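# Move one vial from the tray upright into the carton

## Task

Pick one vial out of the open tray in front of the robot and set it standing upright inside the carton. When finished, every vial must be either in the tray or in the carton, and no hand may be in contact with any vial, the tray or the carton.

## Robot and tools

Robot: two arms, left_arm and right_arm, each ending in a five-finger hand (left_arm a left hand, right_arm a right hand). Bases in the scene frame: left_arm at (-0.033, +0.242, 0) m, right_arm at (+0.026, -0.321, 0) m, each turned very slightly about z. A camera stand sits behind the arms.

Scene frame: origin at table height, halfway between the nominal bases; +z up, +x forward over the table, +y toward left_arm. Reported end_effector_position (m) and end_effector_quat_wxyz are in this frame and may be off by a few cm.

Hand point: a point fixed to the palm, 0.05 m in front of it and 0.15 m out from the wrist flange. Its +z runs along the straight fingers, +y out of the palm, +x across the palm away from the thumb on the right hand (toward the thumb on the left hand). Straight fingers extend 0.06-0.07 m past the point along +z and lie 0.06 m behind it along -y. A wrist bracket on the little-finger side can collide with things.

Row layout (used by execute_actions and move): one flat list of 28 numbers, each in [-1, 1], always covering both arms. Order: left_arm dx, dy, dz, rx, ry, rz; left hand little, ring, middle, index, thumb_bend, thumb_turn, force_limit, speed; then the same 14 for right_arm. Pose numbers are offsets, not poses: measured from that arm's Hand target at the start of the action or move, along the Hand target's own axes. 1.0 equals 0.6 m or 180 degrees; rx, ry, rz form one rotation vector. Within one action every row counts from the same start, not from the previous row; a new call starts from the updated Hand target, so repeating an offset moves further. Six zeros re-request the current Hand target.

Hand numbers are absolute targets: fingers and thumb_bend +1 straight, -1 curled; thumb_turn +1 beside the palm, -1 across in front of it. force_limit maps -1..+1 to about 0..10 N at the fingertip (0..15 N for the two thumb motors). speed rises from nearly zero at -1 to full at +0.48 and above. To leave a hand unchanged, resend the last eight numbers you sent it (or, if none yet, its hand_measured six plus hand_force_limit and hand_speed). With thumb turned in, the hand grips objects roughly 0.035-0.065 m thick. For a gentle grip close with speed -0.94 or lower. To squeeze harder raise force_limit and send a target more closed than hand_measured; to loosen send one more open.

Tools:
- execute_actions(actions, cameras): actions is a list of actions; each action is a list of up to 15 rows, one per 1/30 s step, last row held if fewer. Empty list returns images. cameras: names from cam_high, cam_left_wrist, cam_right_wrist, or ["all"].
- move(target, speed, blend, blocking, cameras): target is one 28-number row or up to 15 rows; all offsets in a list count from the same starting Hand targets. speed in m/s, 0.002 to 4.3, default 0.25 (turns up to twice that in rad/s), one value or one per target. blend in m rounds corners between listed targets; 0 stops at each. Paths are straight, at least 0.5 s, capped at 10 s, and ignore obstacles and the other arm. Avoid paths passing near an arm's own base.
- wait(seconds 0 to 10, cameras): lets time run with last commands held.
- stop(cameras): brakes a running move.
- zoom_image(camera, region [x0,y0,x1,y1] in pixels, max 504x504): enlarges part of the newest image of that camera.
- show_instructions(): shows the reference pages.
- finished_scene(scene): ends the current scene; pass its number (printed at the end of each result). Irreversible.

Results: per arm Hand target (the commanded pose after clipping; next offsets count from it), end_effector pose, joint positions, velocities (may read within noise), torques, motor temperatures. Per hand: hand_measured, hand_stopped_by (moving, target, force, stalled, fault), hand_load_n (fingertip load, positive pushing open; a grip loss shows as load dropping to about 0), hand_force_limit, hand_speed. move adds a move: line giving the ending (done, off_target, moving, held, fault) and limits (paced = pose clipped, held = steps withheld). Done means within 10 mm and 2 degrees; neither done nor off_target proves contact.

Behaviour: arms track loosely and often rest 1-3 cm (up to 5) below the command; send the missing distance as a further offset. Orientation commands are clipped to 40 degrees from the measured orientation per step. A blocked arm keeps pushing until commanded back past its hand point. Holding loads, stretched poses and unreachable targets heat motors; at 100 °C an arm drops for 30-60 s.

Avoid: dropping vials or releasing them while moving, fast impacts on the tray, carton or table, hard pushes, excessive finger force, the two hands touching or closing on each other, anything leaving the table, and ending with a hand still in contact. Objects may occasionally get nudged by outside pushes. Cameras: cam_high is fixed overhead-front; the wrist cameras are fisheye views from each hand.

Each tool is called after "Request:" as name([rows], argument=value, ...), one row to a line, values as JSON.

Reference images:

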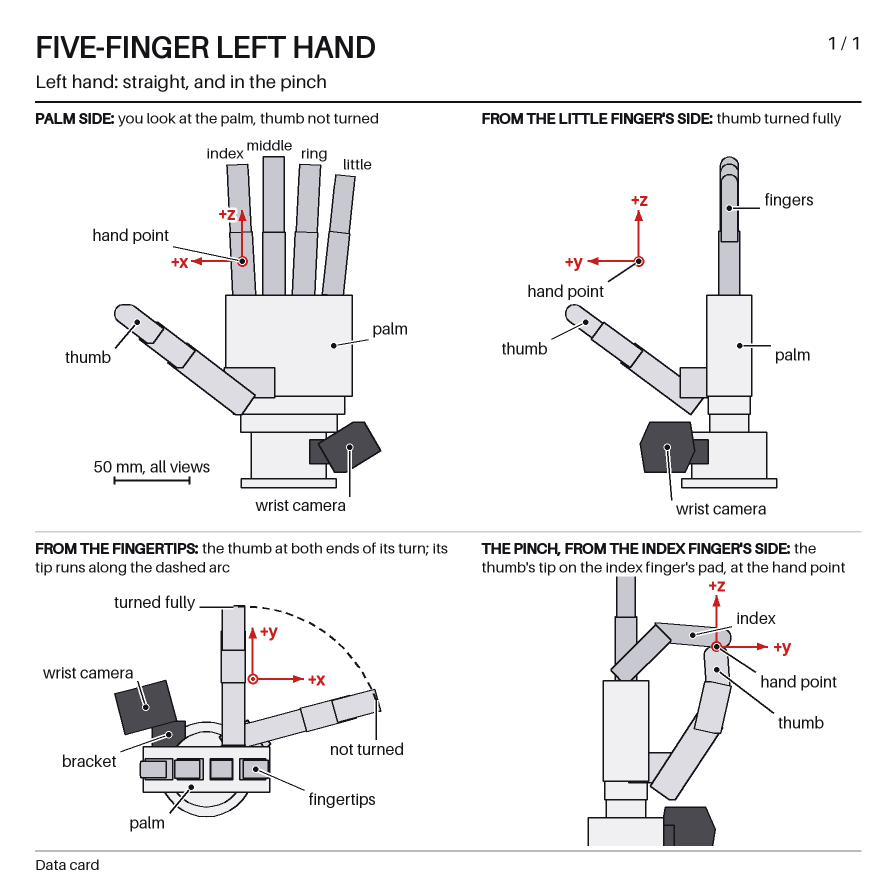

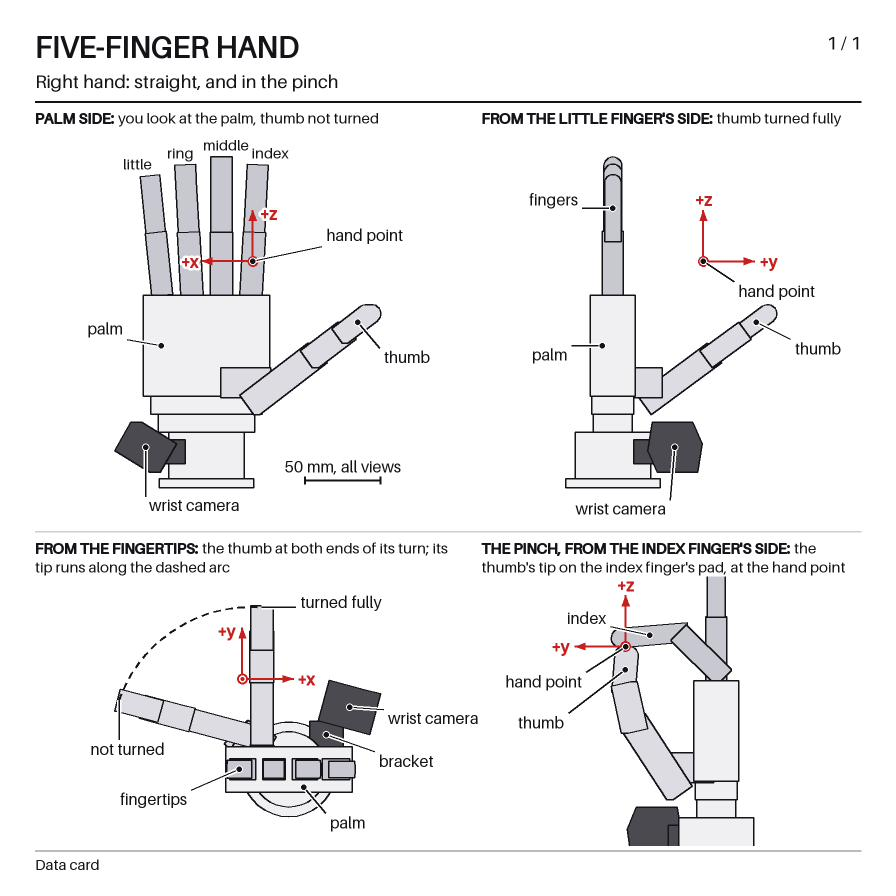

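## Session

Request:
execute_actions(actions=[])

Scene clock: 0.00 s.
left_arm: end_effector_position=(+0.6079, +0.1638, +0.2733) hand_measured=(+1.000, +1.000, +1.000, +1.000, +1.000, +1.000) hand_load_n=(+0.0, +0.0, +0.0, +0.5, +0.0, +0.0) hand_stopped_by=(target, target, target, target, target, target) hand_force_limit=0.00 hand_speed=-0.80 end_effector_quat_wxyz=(-0.585, +0.707, -0.286, +0.276) | right_arm: end_effector_position=(+0.1233, -0.3503, +0.1425) hand_measured=(+1.000, +1.000, +1.000, +1.000, +1.000, +1.000) hand_load_n=(+0.0, +0.0, +0.0, +0.0, +0.0, +0.0) hand_stopped_by=(target, target, target, target, target, target) hand_force_limit=0.00 hand_speed=-0.80 end_effector_quat_wxyz=(-0.101, -0.247, +0.959, -0.095)
Joint positions: left_arm=[-0.295 1.554 1.228 -0.021 -1.07 -0.364] | right_arm=[-0.319 0.647 0.661 -1.642 0.273 0.71]
Joint velocities: within noise
Joint torques (N m): no reading
Motor temperatures (°C): left_arm=[27 26 26 25 28 26] | right_arm=[27 25 25 25 23 25]
Heat: left arm: hottest wrist yaw 28 °C; right arm: hottest waist 27 °C.
Hand target: left_arm +0.6140, +0.1616, +0.2916; -0.585, +0.706, -0.274, +0.289 | right_arm +0.1289, -0.3524, +0.1501; -0.092, -0.246, +0.959, -0.102

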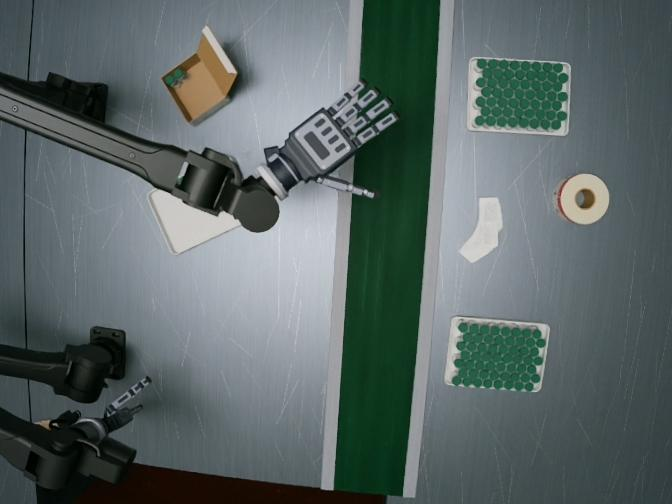

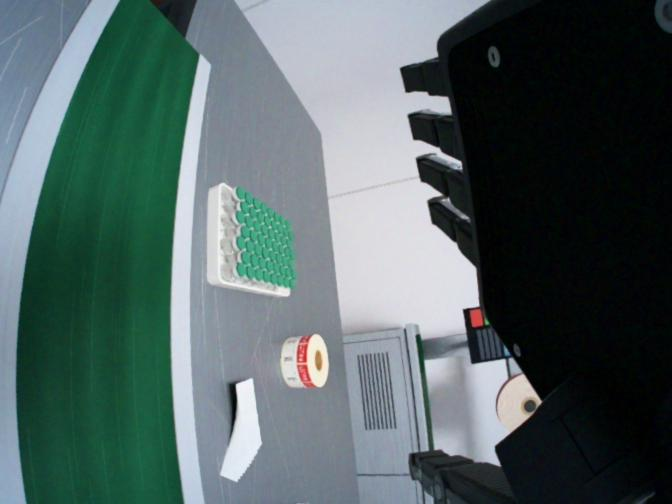

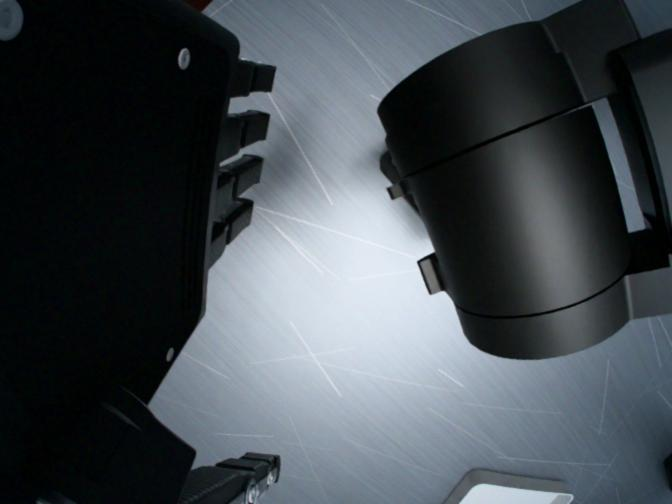

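Request:
zoom_image(camera="cam_high", region=[130, 10, 290, 260])

Request:
zoom_image(camera="cam_high", region=[430, 30, 630, 400])

Scaled by 2.016 from the camera's 672x504 image, which has a finer 960x720 frame.

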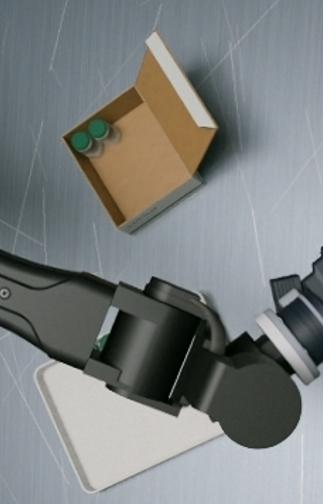

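Scaled by 1.362 from the camera's 672x504 image, which has a finer 960x720 frame.

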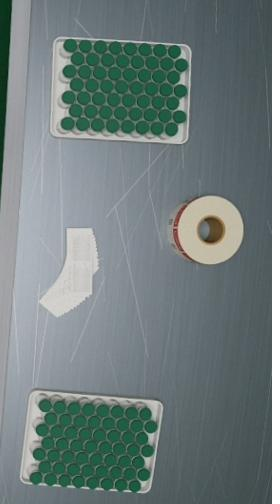

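Request:
move(target=[-0.878,-0.189,0.092,0.026,-0.295,-0.044,1,1,1,1,1,1,0,-0.8,0,0,0,0,0,0,1,1,1,1,1,1,0,-0.8], speed=0.4, cameras=["all"])

Scene clock: 82.03 s.
left_arm: end_effector_position=(+0.2973, +0.5917, +0.3378) hand_measured=(+1.000, +1.000, +1.000, +1.000, +1.000, +1.000) hand_load_n=(+0.0, +0.0, +0.0, +0.0, +0.0, +0.0) hand_stopped_by=(target, target, target, target, target, target) hand_force_limit=0.00 hand_speed=-0.80 end_effector_quat_wxyz=(-0.648, +0.759, +0.066, -0.013) | right_arm: end_effector_position=(+0.1233, -0.3503, +0.1425) hand_measured=(+1.000, +1.000, +1.000, +1.000, +1.000, +1.000) hand_load_n=(+0.0, +0.0, +0.0, +0.0, +0.0, +0.0) hand_stopped_by=(target, target, target, target, target, target) hand_force_limit=0.00 hand_speed=-0.80 end_effector_quat_wxyz=(-0.101, -0.247, +0.959, -0.095)
Joint positions: left_arm=[0.537 1.093 0.983 -0.303 -1.163 -0.45] | right_arm=[-0.319 0.647 0.661 -1.642 0.273 0.71]
Joint torques (N m): left_arm=[0.97 -4.07 11.17 2.3 -0.41 0.03] | right_arm=[0.32 0.09 8.32 0.35 0.19 0.04]
Motor temperatures (°C): left_arm=[26 29 35 25 28 25] | right_arm=[27 25 33 25 23 25]
Heat: left arm: hottest elbow 35 °C; right arm: hottest elbow 33 °C.
Hand target: left_arm +0.3001, +0.5994, +0.3489; -0.653, +0.754, +0.076, -0.007 | right_arm +0.1289, -0.3524, +0.1501; -0.092, -0.246, +0.959, -0.102
Off the commanded pose: left_arm 0.014 m, 1 deg | right_arm 0.010 m, 1 deg.
move: off_target (left_arm)
camera_calibration:
cam_left_wrist: T_world_to_cam=[[0.216221, 0.15845, 0.963401, -0.483361], [0.926195, -0.345466, -0.151052, -0.00421227], [0.308889, 0.924958, -0.221452, -0.44488], [0, 0, 0, 1]] pos_world=[0.245832, 0.486628, 0.366514]

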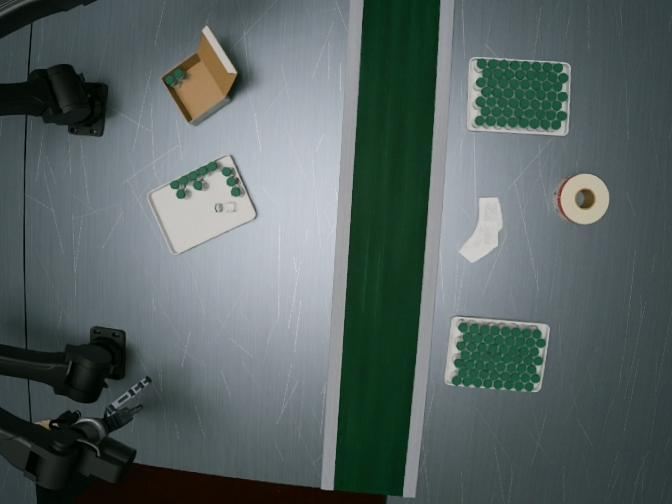

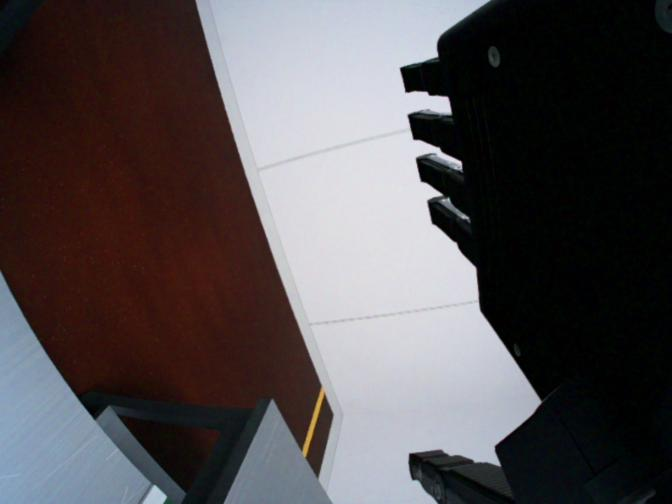

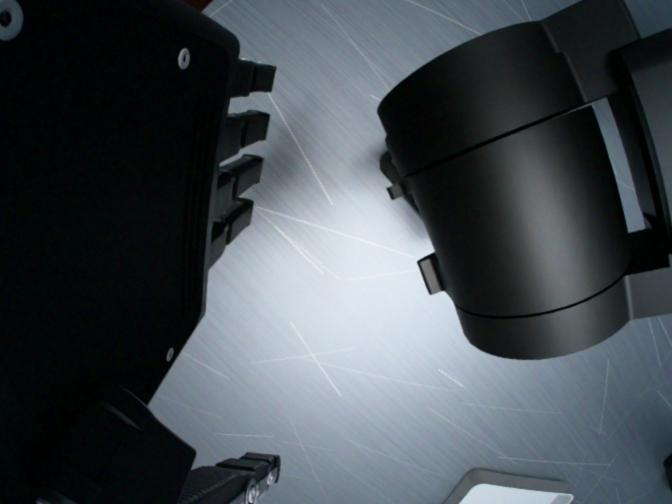

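Request:
zoom_image(camera="cam_high", region=[140, 140, 270, 260])

Request:
zoom_image(camera="cam_high", region=[145, 15, 255, 135])

Scaled by 3.877 from the camera's 672x504 image, which has a finer 960x720 frame.

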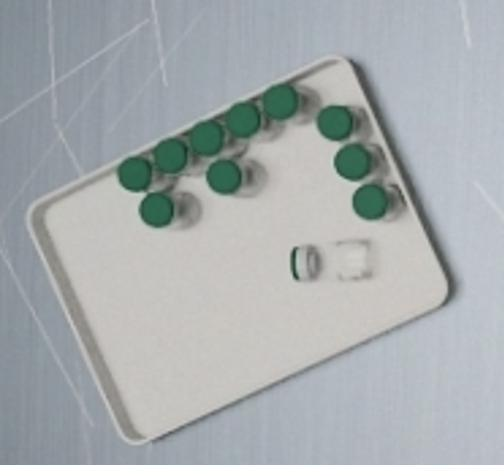

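Scaled by 4.200 from the camera's 672x504 image, which has a finer 960x720 frame.

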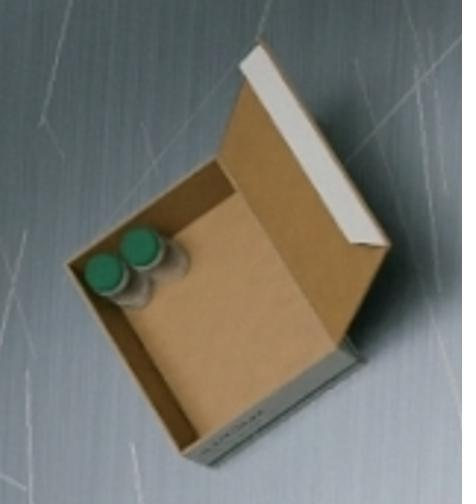

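Request:
move(target=[-0.309,-0.058,0.2,0,0,0,1,1,1,1,1,1,0,-0.8,-0.2995,0.2,-0.327,0.3,-0.353,-0.368,-1,-1,0.5,0.5,0.7,-1,-0.5,0], speed=0.25, cameras=["all"])

Scene clock: 394.17 s.
left_arm: end_effector_position=(+0.1065, +0.6982, +0.3416) hand_measured=(+1.000, +1.000, +1.000, +1.000, +1.000, +1.000) hand_load_n=(+0.0, +0.0, +0.0, +0.0, +0.0, -0.5) hand_stopped_by=(target, target, target, target, target, target) hand_force_limit=0.00 hand_speed=-0.80 end_effector_quat_wxyz=(-0.643, +0.763, +0.071, -0.007) | right_arm: end_effector_position=(+0.2466, -0.1206, +0.2839) hand_measured=(+0.098, -1.000, +0.500, +0.500, +0.700, -1.000) hand_load_n=(+0.0, +0.0, +0.0, +0.0, +0.0, +0.0) hand_stopped_by=(force, target, target, target, target, target) hand_force_limit=-0.50 hand_speed=0.00 end_effector_quat_wxyz=(-0.455, +0.710, -0.457, +0.283)
Joint positions: left_arm=[1.203 0.916 0.849 -0.133 -0.516 -0.182] | right_arm=[0.879 0.451 0.71 -0.73 0.355 0.19]
Joint torques (N m): left_arm=[1.14 -3.9 9.47 2.71 -0.1 0.02] | right_arm=[-0.38 0.44 7.42 2.37 0.04 -0.05]
Motor temperatures (°C): left_arm=[26 27 41 25 28 25] | right_arm=[26 25 38 25 23 24]
Heat: left arm: hottest elbow 41 °C; right arm: hottest elbow 38 °C.
Hand target: left_arm +0.1000, +0.6991, +0.3492; -0.653, +0.754, +0.076, -0.008 | right_arm +0.2498, -0.1208, +0.2801; -0.453, +0.711, -0.454, +0.287
Off the commanded pose: left_arm 0.010 m, 2 deg | right_arm 0.005 m, 1 deg.
move: done
camera_calibration:
cam_left_wrist: T_world_to_cam=[[0.201046, 0.169765, 0.964759, -0.469371], [0.928118, -0.348036, -0.132168, 0.205044], [0.313333, 0.921982, -0.227534, -0.479834], [0, 0, 0, 1]] pos_world=[0.0544082, 0.593444, 0.370752]
cam_right_wrist: T_world_to_cam=[[-0.227018, -0.383293, -0.895293, 0.268771], [-0.803914, 0.59265, -0.0498781, 0.301112], [0.549713, 0.708415, -0.442677, 0.190604], [0, 0, 0, 1]] pos_world=[0.198307, -0.210463, 0.340023]

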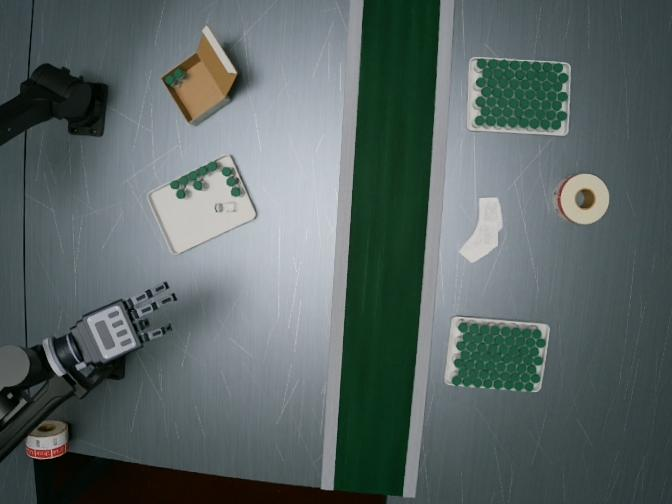

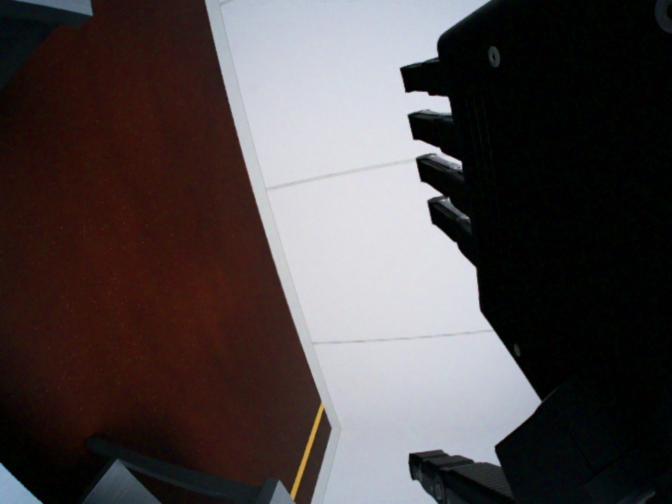

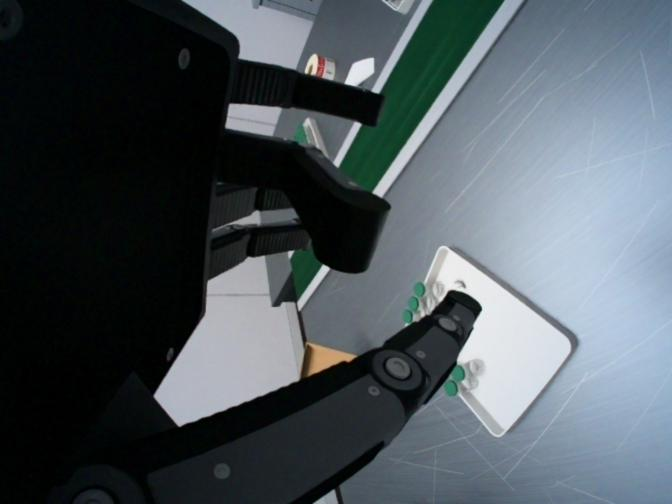

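Request:
move(target=[0,0,0,0,0,0,1,1,1,1,1,1,0,-0.8,-0.243,0.17,0.3445,0,0,0,1,1,0.5,0.5,0.4,-1,-0.5,0], speed=0.25, cameras=["cam_high", "cam_right_wrist"])

Scene clock: 431.40 s.
left_arm: end_effector_position=(+0.1065, +0.6982, +0.3416) hand_measured=(+1.000, +1.000, +1.000, +1.000, +1.000, +1.000) hand_load_n=(+0.0, +0.0, +0.0, +0.0, +0.0, +0.0) hand_stopped_by=(target, target, target, target, target, target) hand_force_limit=0.00 hand_speed=-0.80 end_effector_quat_wxyz=(-0.643, +0.763, +0.071, -0.007) | right_arm: end_effector_position=(+0.3076, +0.0498, +0.0800) hand_measured=(+1.000, +1.000, +0.500, +0.500, +0.400, -1.000) hand_load_n=(+0.0, +0.0, +0.0, +0.0, +0.0, +0.0) hand_stopped_by=(target, target, target, target, target, target) hand_force_limit=-0.50 hand_speed=0.00 end_effector_quat_wxyz=(-0.430, +0.727, -0.450, +0.291)
Joint positions: left_arm=[1.203 0.916 0.849 -0.133 -0.516 -0.182] | right_arm=[1.102 1.274 0.567 0.133 0.555 0.289]
Joint torques (N m): left_arm=[1.08 -3.78 9.44 2.73 -0.1 0.03] | right_arm=[0.85 -5.83 9.66 1.98 0.33 0.14]
Heat: left arm: hottest elbow 41 °C; right arm: hottest elbow 37 °C.
Hand target: left_arm +0.1000, +0.6991, +0.3492; -0.653, +0.754, +0.076, -0.008 | right_arm +0.3184, +0.0724, +0.1003; -0.453, +0.711, -0.454, +0.287
Off the commanded pose: left_arm 0.010 m, 2 deg | right_arm 0.032 m, 3 deg.
move: off_target (right_arm)
camera_calibration:
cam_right_wrist: T_world_to_cam=[[-0.238626, -0.43866, -0.866392, 0.169311], [-0.807929, 0.584677, -0.0735023, 0.242444], [0.538802, 0.682444, -0.493925, -0.0451642], [0, 0, 0, 1]] pos_world=[0.260614, -0.0366595, 0.142202]
Images, in order (width x height): cam_high 672x504, cam_right_wrist 672x504.

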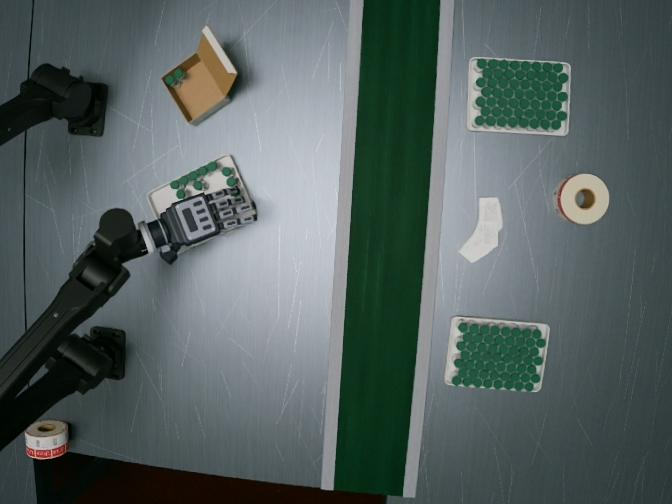

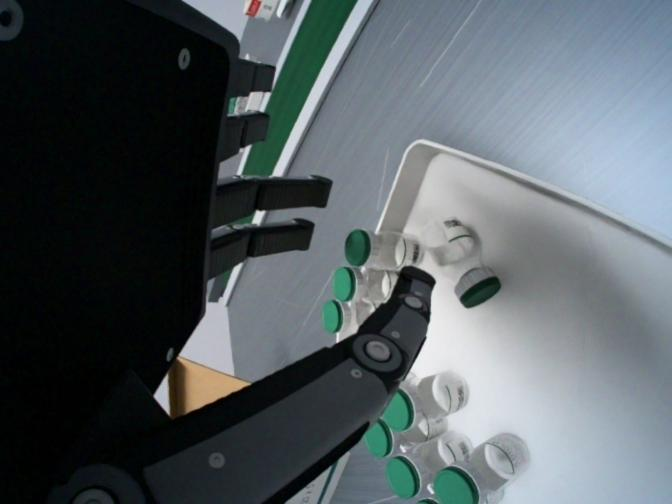

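Request:
move(target=[0,0,0,0,0,0,1,1,1,1,1,1,0,-0.8,-0.0015,-0.0347,0.0742,0,0,0,1,1,0.5,0.5,0.4,-1,-0.5,0], speed=0.15, cameras=["cam_high", "cam_right_wrist"])

Scene clock: 469.17 s.
left_arm: end_effector_position=(+0.1065, +0.6982, +0.3416) hand_measured=(+1.000, +1.000, +1.000, +1.000, +1.000, +1.000) hand_load_n=(+0.0, +0.0, +0.0, +0.0, +0.0, +0.0) hand_stopped_by=(target, target, target, target, target, target) hand_force_limit=0.00 hand_speed=-0.80 end_effector_quat_wxyz=(-0.643, +0.763, +0.071, -0.007) | right_arm: end_effector_position=(+0.3467, +0.0759, +0.0819) hand_measured=(+1.000, +1.000, +0.500, +0.500, +0.400, -1.000) hand_load_n=(+0.0, +0.0, +0.0, +0.0, +0.0, +0.0) hand_stopped_by=(target, target, target, target, target, target) hand_force_limit=-0.50 hand_speed=0.00 end_effector_quat_wxyz=(-0.435, +0.721, -0.458, +0.284)
Joint positions: left_arm=[1.203 0.916 0.849 -0.133 -0.516 -0.182] | right_arm=[1.039 1.386 0.668 0.165 0.498 0.274]
Joint torques (N m): left_arm=[1.14 -3.9 9.44 2.73 -0.1 0.03] | right_arm=[-0.26 -8 9.58 2.07 0.1 -0.09]
Heat: left arm: hottest elbow 41 °C; right arm: hottest elbow 37 °C.
Hand target: left_arm +0.1000, +0.6991, +0.3492; -0.653, +0.754, +0.076, -0.008 | right_arm +0.3625, +0.0942, +0.1004; -0.453, +0.711, -0.454, +0.287
Off the commanded pose: left_arm 0.010 m, 2 deg | right_arm 0.030 m, 2 deg.
move: off_target (right_arm)
camera_calibration:
cam_right_wrist: T_world_to_cam=[[-0.249646, -0.417265, -0.873823, 0.194452], [-0.804039, 0.592203, -0.0530773, 0.255443], [0.539628, 0.689338, -0.483338, -0.0848278], [0, 0, 0, 1]] pos_world=[0.299706, -0.0116608, 0.142475]
Images, in order (width x height): cam_high 672x504, cam_right_wrist 672x504.

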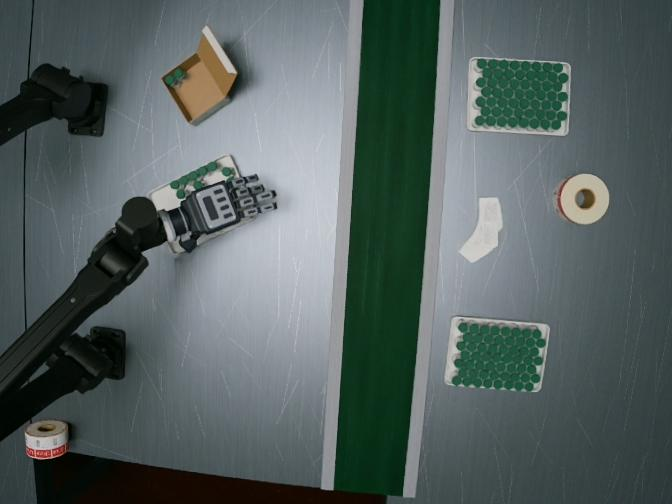

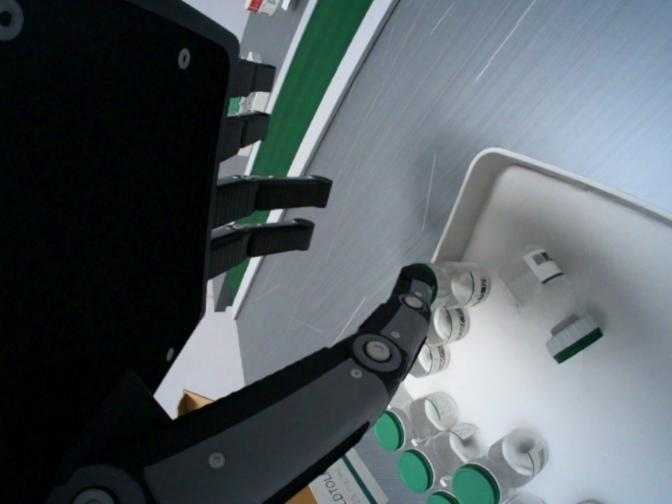

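Request:
zoom_image(camera="cam_right_wrist", region=[350, 200, 530, 400])

Scaled by 2.520 from the camera's 672x504 image, which has a finer 960x720 frame.

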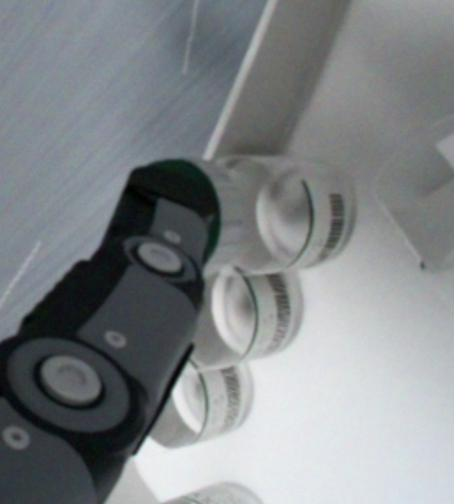

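Request:
move(target=[0,0,0,0,0,0,1,1,1,1,1,1,0,-0.8,-0.015,0.0438,0.0205,0,0,0,1,1,0.5,0.5,0.58,-1,-0.5,0], speed=0.08, cameras=["cam_high", "cam_right_wrist"])

Request:
zoom_image(camera="cam_right_wrist", region=[280, 160, 520, 400])

Scene clock: 584.90 s.
left_arm: end_effector_position=(+0.1065, +0.6982, +0.3416) hand_measured=(+1.000, +1.000, +1.000, +1.000, +1.000, +1.000) hand_load_n=(+0.0, +0.0, +0.0, +0.0, +0.0, +0.0) hand_stopped_by=(target, target, target, target, target, target) hand_force_limit=0.00 hand_speed=-0.80 end_effector_quat_wxyz=(-0.643, +0.763, +0.071, -0.007) | right_arm: end_effector_position=(+0.3519, +0.0866, +0.0607) hand_measured=(+1.000, +1.000, +0.500, +0.500, +0.580, -1.000) hand_load_n=(+0.0, +0.0, +0.0, +0.0, +0.0, +0.0) hand_stopped_by=(target, target, target, target, target, target) hand_force_limit=-0.50 hand_speed=0.00 end_effector_quat_wxyz=(-0.439, +0.718, -0.457, +0.287)
Joint positions: left_arm=[1.203 0.916 0.849 -0.133 -0.516 -0.182] | right_arm=[1.046 1.467 0.669 0.257 0.509 0.273]
Joint torques (N m): left_arm=[1.14 -3.96 9.5 2.77 -0.1 0.02] | right_arm=[0.38 -8.41 7.98 2.21 0.35 0.03]
Heat: left arm: hottest elbow 41 °C; right arm: hottest elbow 40 °C.
Hand target: left_arm +0.1000, +0.6991, +0.3492; -0.653, +0.754, +0.076, -0.008 | right_arm +0.3586, +0.1023, +0.0713; -0.453, +0.711, -0.454, +0.287
Off the commanded pose: left_arm 0.010 m, 2 deg | right_arm 0.020 m, 2 deg.
move: off_target (right_arm)
camera_calibration:
cam_right_wrist: T_world_to_cam=[[-0.241135, -0.412401, -0.87851, 0.178724], [-0.802378, 0.593935, -0.0585735, 0.251692], [0.545933, 0.690773, -0.47412, -0.108171], [0, 0, 0, 1]] pos_world=[0.304103, -0.00106096, 0.120467]
Images, in order (width x height): cam_high 672x504, cam_right_wrist 672x504.

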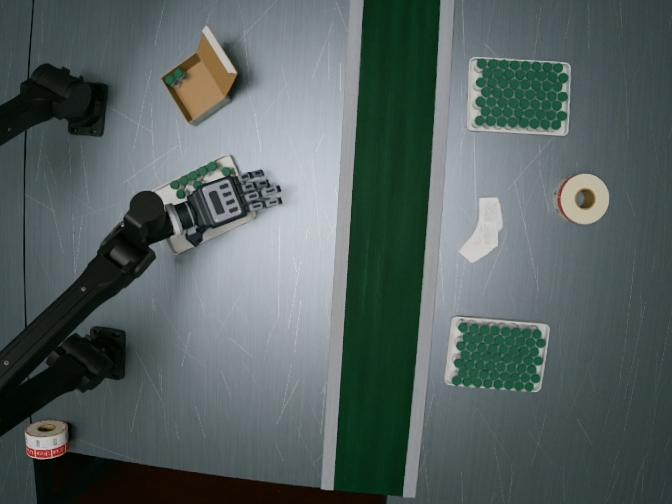

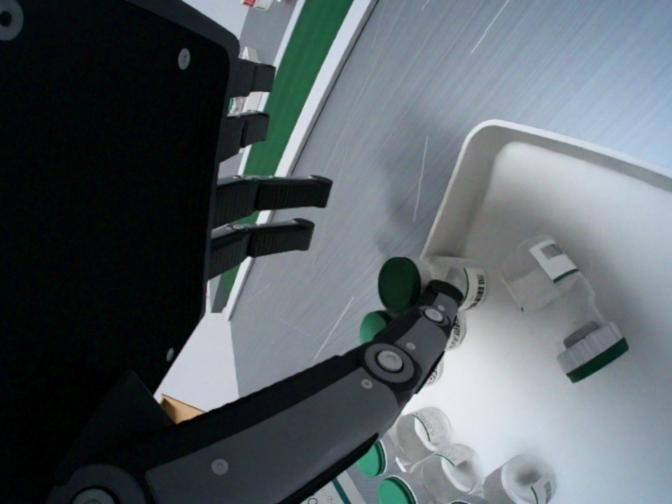

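Scaled by 2.100 from the camera's 672x504 image, which has a finer 960x720 frame.

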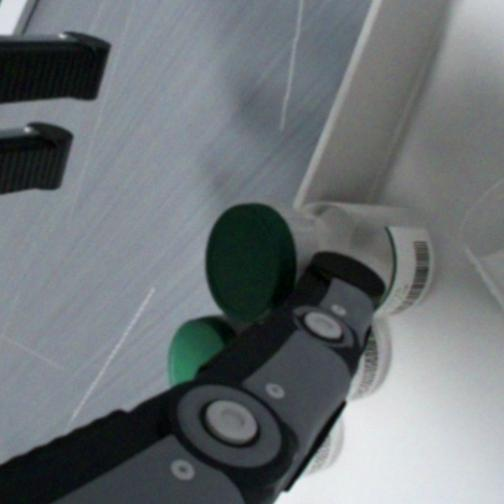

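Request:
move(target=[0,0,0,0,0,0,1,1,1,1,1,1,0,-0.8,-0.01,0.0172,0.0045,0,0,0,1,1,0.5,0.5,0.58,-1,-0.5,0], speed=0.06, cameras=["cam_high", "cam_right_wrist"])

Request:
zoom_image(camera="cam_right_wrist", region=[280, 160, 520, 400])

Scene clock: 616.97 s.
left_arm: end_effector_position=(+0.1065, +0.6982, +0.3416) hand_measured=(+1.000, +1.000, +1.000, +1.000, +1.000, +1.000) hand_load_n=(+0.0, +0.0, +0.0, +0.0, +0.0, +0.0) hand_stopped_by=(target, target, target, target, target, target) hand_force_limit=0.00 hand_speed=-0.80 end_effector_quat_wxyz=(-0.643, +0.763, +0.071, -0.007) | right_arm: end_effector_position=(+0.3494, +0.0923, +0.0529) hand_measured=(+1.000, +1.000, +0.500, +0.500, +0.580, -1.000) hand_load_n=(+0.0, +0.0, +0.0, +0.0, +0.0, +0.0) hand_stopped_by=(target, target, target, target, target, target) hand_force_limit=-0.50 hand_speed=0.00 end_effector_quat_wxyz=(-0.440, +0.719, -0.454, +0.289)
Joint positions: left_arm=[1.203 0.916 0.849 -0.133 -0.516 -0.182] | right_arm=[1.061 1.496 0.669 0.287 0.522 0.273]
Joint torques (N m): left_arm=[1.03 -3.84 9.43 2.74 -0.11 0.03] | right_arm=[0.91 -8.35 7.79 2.25 0.34 0.15]
Heat: left arm: hottest elbow 41 °C; right arm: hottest elbow 39 °C.
Hand target: left_arm +0.1000, +0.6991, +0.3492; -0.653, +0.754, +0.076, -0.008 | right_arm +0.3544, +0.1069, +0.0607; -0.453, +0.711, -0.454, +0.287
Off the commanded pose: left_arm 0.010 m, 2 deg | right_arm 0.017 m, 2 deg.
move: off_target (right_arm)
camera_calibration:
cam_right_wrist: T_world_to_cam=[[-0.23391, -0.415262, -0.879115, 0.17139], [-0.803996, 0.591042, -0.0652638, 0.246935], [0.546695, 0.69154, -0.47212, -0.114839], [0, 0, 0, 1]] pos_world=[0.301407, 0.00463888, 0.11257]
Images, in order (width x height): cam_high 672x504, cam_right_wrist 672x504.

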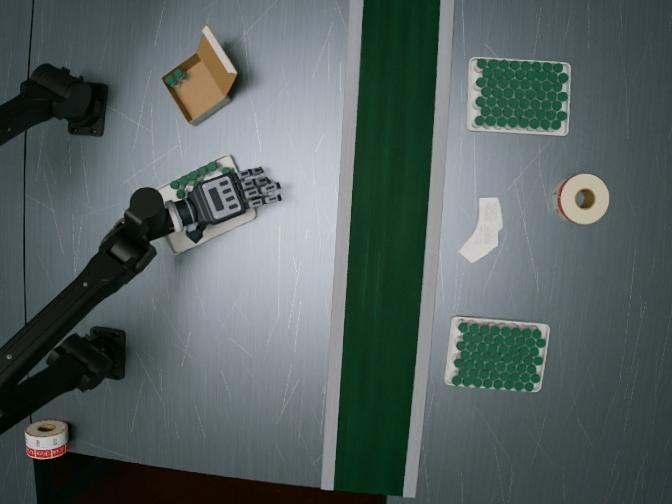

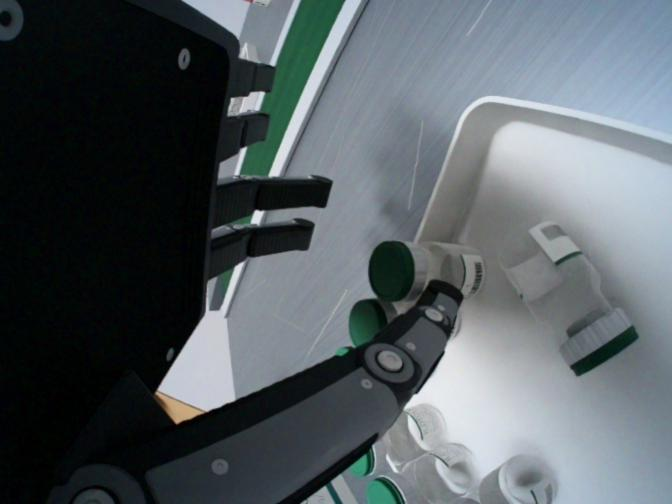

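Scaled by 2.100 from the camera's 672x504 image, which has a finer 960x720 frame.

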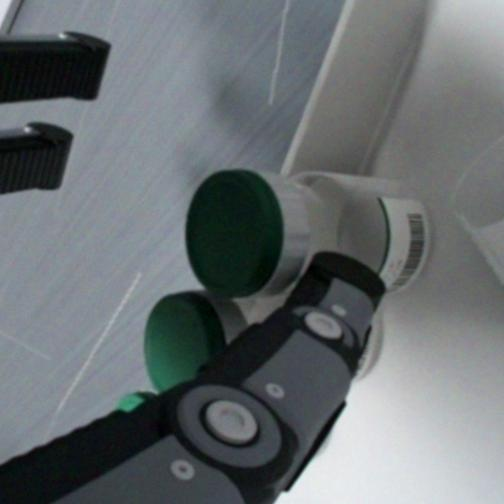

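Request:
move(target=[0,0,0,0,0,0,1,1,1,1,1,1,0,-0.8,0,0.014,-0.003,0,0,0,1,1,0.5,0.5,0.5,-1,-0.5,0], speed=0.06, cameras=["cam_right_wrist"])

Request:
zoom_image(camera="cam_right_wrist", region=[280, 160, 520, 400])

Scene clock: 645.33 s.
left_arm: end_effector_position=(+0.1065, +0.6982, +0.3416) hand_measured=(+1.000, +1.000, +1.000, +1.000, +1.000, +1.000) hand_load_n=(+0.0, +0.0, +0.0, +0.0, +0.0, +0.0) hand_stopped_by=(target, target, target, target, target, target) hand_force_limit=0.00 hand_speed=-0.80 end_effector_quat_wxyz=(-0.643, +0.763, +0.071, -0.007) | right_arm: end_effector_position=(+0.3489, +0.0969, +0.0544) hand_measured=(+1.000, +1.000, +0.500, +0.500, +0.500, -1.000) hand_load_n=(+0.0, +0.0, +0.0, +0.0, +0.5, -0.5) hand_stopped_by=(target, target, target, target, target, target) hand_force_limit=-0.50 hand_speed=0.00 end_effector_quat_wxyz=(-0.447, +0.715, -0.453, +0.290)
Joint positions: left_arm=[1.203 0.916 0.849 -0.133 -0.516 -0.182] | right_arm=[1.069 1.502 0.669 0.309 0.529 0.273]
Joint torques (N m): left_arm=[1.14 -3.84 9.48 2.74 -0.11 0.02] | right_arm=[1.61 -7.82 6.57 2.19 0.32 0.13]
Heat: left arm: hottest elbow 41 °C; right arm: hottest elbow 38 °C.
Hand target: left_arm +0.1000, +0.6991, +0.3492; -0.653, +0.754, +0.076, -0.008 | right_arm +0.3496, +0.1048, +0.0539; -0.453, +0.711, -0.454, +0.287
Off the commanded pose: left_arm 0.010 m, 2 deg | right_arm 0.008 m, 1 deg.
move: done
camera_calibration:
cam_right_wrist: T_world_to_cam=[[-0.223401, -0.405436, -0.886405, 0.170194], [-0.804653, 0.589949, -0.0670419, 0.244425], [0.550115, 0.698271, -0.45803, -0.119629], [0, 0, 0, 1]] pos_world=[0.300509, 0.00833794, 0.112454]
Images, in order (width x height): cam_right_wrist 672x504.

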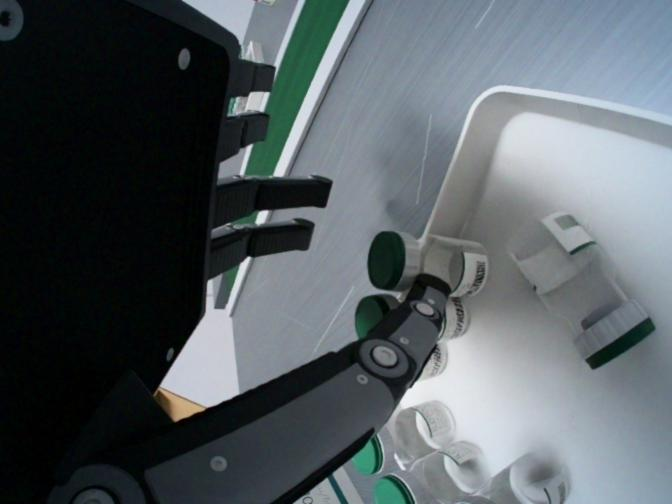

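Scaled by 2.100 from the camera's 672x504 image, which has a finer 960x720 frame.

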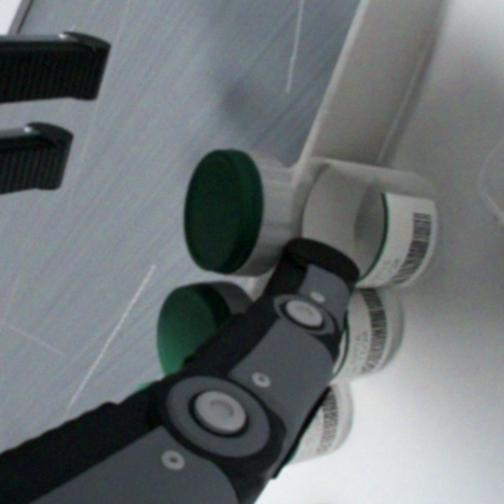

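Request:
move(target=[0,0,0,0,0,0,1,1,1,1,1,1,0,-0.8,0.0087,0.0162,0.0048,0,0,0,1,1,0.5,0.5,0.5,-1,-0.5,0], speed=0.06, cameras=["cam_right_wrist"])

Request:
zoom_image(camera="cam_right_wrist", region=[280, 160, 520, 400])

Scene clock: 673.63 s.
left_arm: end_effector_position=(+0.1065, +0.6982, +0.3416) hand_measured=(+1.000, +1.000, +1.000, +1.000, +1.000, +1.000) hand_load_n=(+0.0, +0.0, +0.0, +0.0, +0.0, +0.0) hand_stopped_by=(target, target, target, target, target, target) hand_force_limit=0.00 hand_speed=-0.80 end_effector_quat_wxyz=(-0.643, +0.763, +0.071, -0.007) | right_arm: end_effector_position=(+0.3516, +0.1020, +0.0552) hand_measured=(+1.000, +1.000, +0.500, +0.500, +0.500, -1.000) hand_load_n=(+0.0, +0.0, +0.0, +0.0, +0.0, +0.0) hand_stopped_by=(target, target, target, target, target, target) hand_force_limit=-0.50 hand_speed=0.00 end_effector_quat_wxyz=(-0.458, +0.709, -0.452, +0.289)
Joint positions: left_arm=[1.203 0.916 0.849 -0.133 -0.516 -0.182] | right_arm=[1.069 1.517 0.669 0.349 0.527 0.273]
Joint torques (N m): left_arm=[1.03 -3.9 9.48 2.73 -0.11 0.03] | right_arm=[0.32 -8.59 4.86 2.37 0.17 0.1]
Heat: left arm: hottest elbow 41 °C; right arm: hottest elbow 37 °C.
Hand target: left_arm +0.1000, +0.6991, +0.3492; -0.653, +0.754, +0.076, -0.008 | right_arm +0.3504, +0.0994, +0.0438; -0.453, +0.711, -0.454, +0.287
Off the commanded pose: left_arm 0.010 m, 2 deg | right_arm 0.012 m, 1 deg.
move: off_target (right_arm)
camera_calibration:
cam_right_wrist: T_world_to_cam=[[-0.211811, -0.386185, -0.897773, 0.168121], [-0.80463, 0.590308, -0.0640903, 0.243495], [0.554714, 0.7088, -0.43577, -0.128313], [0, 0, 0, 1]] pos_world=[0.30271, 0.0121369, 0.110625]
Images, in order (width x height): cam_right_wrist 672x504.

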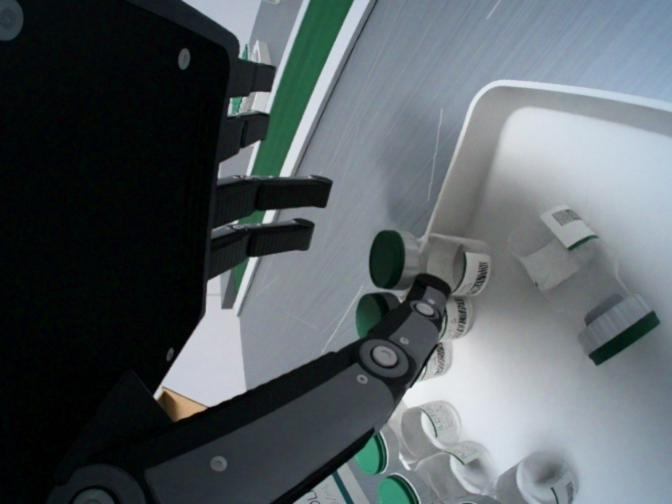

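Scaled by 2.100 from the camera's 672x504 image, which has a finer 960x720 frame.

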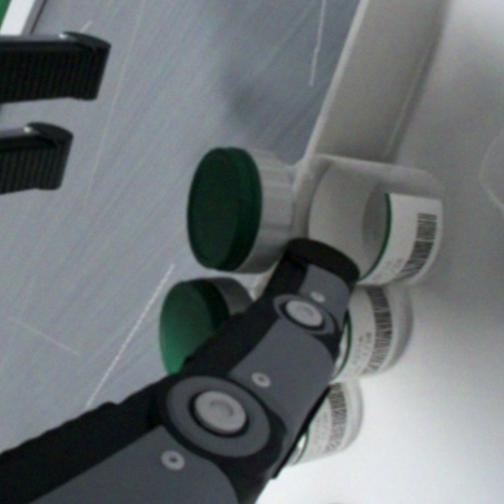

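Request:
move(target=[0,0,0,0,0,0,1,1,1,1,1,1,0,-0.8,0.0067,0.0117,0.0055,0,0,0,1,1,0.5,0.5,0.5,-1,-0.5,0], speed=0.06, cameras=["cam_right_wrist"])

Request:
zoom_image(camera="cam_right_wrist", region=[280, 160, 520, 400])

Scene clock: 720.77 s.
left_arm: end_effector_position=(+0.1065, +0.6982, +0.3416) hand_measured=(+1.000, +1.000, +1.000, +1.000, +1.000, +1.000) hand_load_n=(+0.0, +0.0, +0.0, +0.0, +0.0, +0.0) hand_stopped_by=(target, target, target, target, target, target) hand_force_limit=0.00 hand_speed=-0.80 end_effector_quat_wxyz=(-0.643, +0.763, +0.071, -0.007) | right_arm: end_effector_position=(+0.3530, +0.1026, +0.0546) hand_measured=(+1.000, +1.000, +0.500, +0.500, +0.500, -1.000) hand_load_n=(+0.0, +0.0, +0.0, -0.5, -0.5, -1.0) hand_stopped_by=(target, target, target, target, target, target) hand_force_limit=-0.50 hand_speed=0.00 end_effector_quat_wxyz=(-0.466, +0.704, -0.453, +0.287)
Joint positions: left_arm=[1.203 0.916 0.849 -0.133 -0.516 -0.182] | right_arm=[1.065 1.524 0.659 0.385 0.521 0.273]
Joint torques (N m): left_arm=[1.03 -3.9 9.44 2.71 -0.09 0.02] | right_arm=[-0.32 -8.35 4.7 2.13 0 -0.01]
Heat: left arm: hottest elbow 41 °C; right arm: hottest elbow 34 °C.
Hand target: left_arm +0.1000, +0.6991, +0.3492; -0.653, +0.754, +0.076, -0.008 | right_arm +0.3522, +0.0960, +0.0363; -0.453, +0.711, -0.454, +0.287
Off the commanded pose: left_arm 0.010 m, 2 deg | right_arm 0.020 m, 2 deg.
move: off_target (right_arm)
camera_calibration:
cam_right_wrist: T_world_to_cam=[[-0.204071, -0.369961, -0.906358, 0.164283], [-0.805062, 0.590185, -0.0596403, 0.244167], [0.556983, 0.717503, -0.418281, -0.132351], [0, 0, 0, 1]] pos_world=[0.303812, 0.0116366, 0.108101]
Images, in order (width x height): cam_right_wrist 672x504.

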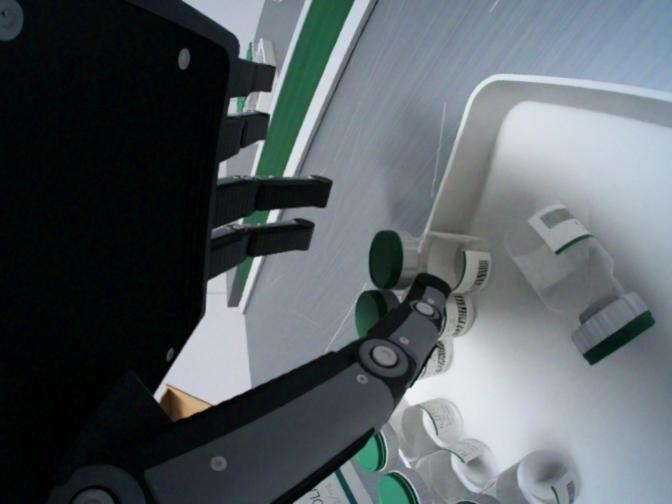

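Scaled by 2.100 from the camera's 672x504 image, which has a finer 960x720 frame.

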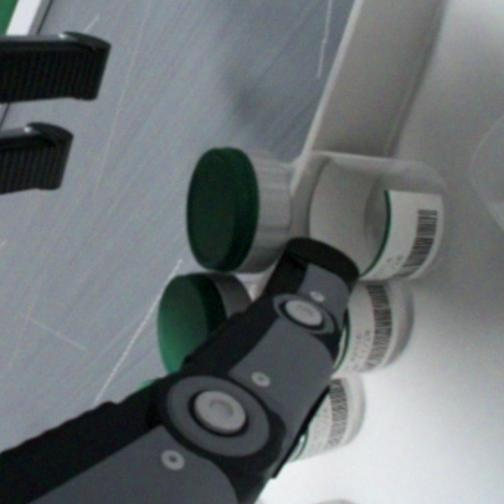

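Request:
move(target=[0,0,0,0,0,0,1,1,1,1,1,1,0,-0.8,-0.0197,-0.043,-0.0013,0,0,0,1,1,0.5,0.5,0.8,-1,-0.5,0], speed=0.06, cameras=["cam_right_wrist"])

Request:
zoom_image(camera="cam_right_wrist", region=[280, 160, 520, 400])

Scene clock: 761.13 s.
left_arm: end_effector_position=(+0.1065, +0.6982, +0.3416) hand_measured=(+1.000, +1.000, +1.000, +1.000, +1.000, +1.000) hand_load_n=(+0.0, +0.0, +0.0, +0.0, +0.0, +0.0) hand_stopped_by=(target, target, target, target, target, target) hand_force_limit=0.00 hand_speed=-0.80 end_effector_quat_wxyz=(-0.643, +0.763, +0.071, -0.007) | right_arm: end_effector_position=(+0.3463, +0.0910, +0.0383) hand_measured=(+1.000, +1.000, +0.500, +0.500, +0.800, -1.000) hand_load_n=(+0.0, +0.0, +0.0, +0.0, +0.0, +0.0) hand_stopped_by=(target, target, target, target, target, target) hand_force_limit=-0.50 hand_speed=0.00 end_effector_quat_wxyz=(-0.433, +0.724, -0.453, +0.289)
Joint positions: left_arm=[1.203 0.916 0.849 -0.133 -0.516 -0.182] | right_arm=[1.065 1.526 0.659 0.31 0.523 0.273]
Joint torques (N m): left_arm=[1.08 -4.01 9.46 2.73 -0.11 0.03] | right_arm=[1.03 -9.64 8.7 1.25 0.37 0.07]
Heat: left arm: hottest elbow 41 °C; right arm: hottest elbow 34 °C.
Hand target: left_arm +0.1000, +0.6991, +0.3492; -0.653, +0.754, +0.076, -0.008 | right_arm +0.3565, +0.1109, +0.0600; -0.453, +0.711, -0.454, +0.287
Off the commanded pose: left_arm 0.010 m, 2 deg | right_arm 0.031 m, 3 deg.
move: off_target (right_arm)
camera_calibration:
cam_right_wrist: T_world_to_cam=[[-0.239829, -0.428398, -0.871181, 0.16012], [-0.806563, 0.587363, -0.0667915, 0.245664], [0.540313, 0.686644, -0.486397, -0.115982], [0, 0, 0, 1]] pos_world=[0.299212, 0.00393968, 0.0994883]
Images, in order (width x height): cam_right_wrist 672x504.

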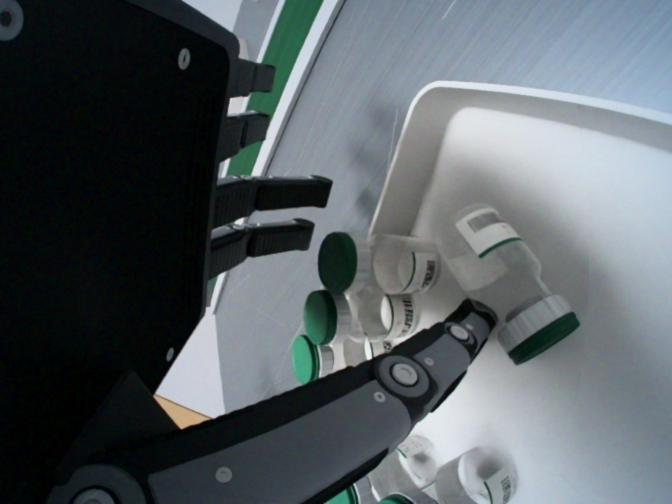

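Scaled by 2.100 from the camera's 672x504 image, which has a finer 960x720 frame.

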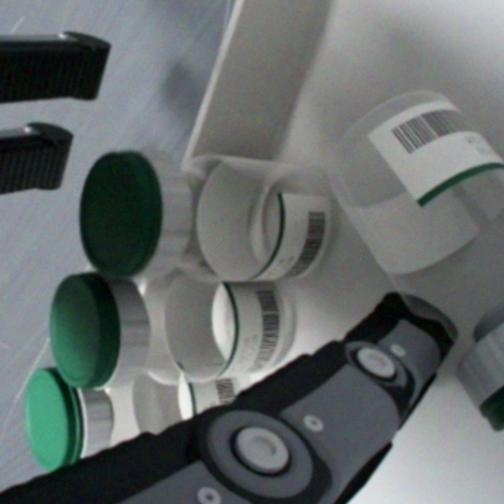

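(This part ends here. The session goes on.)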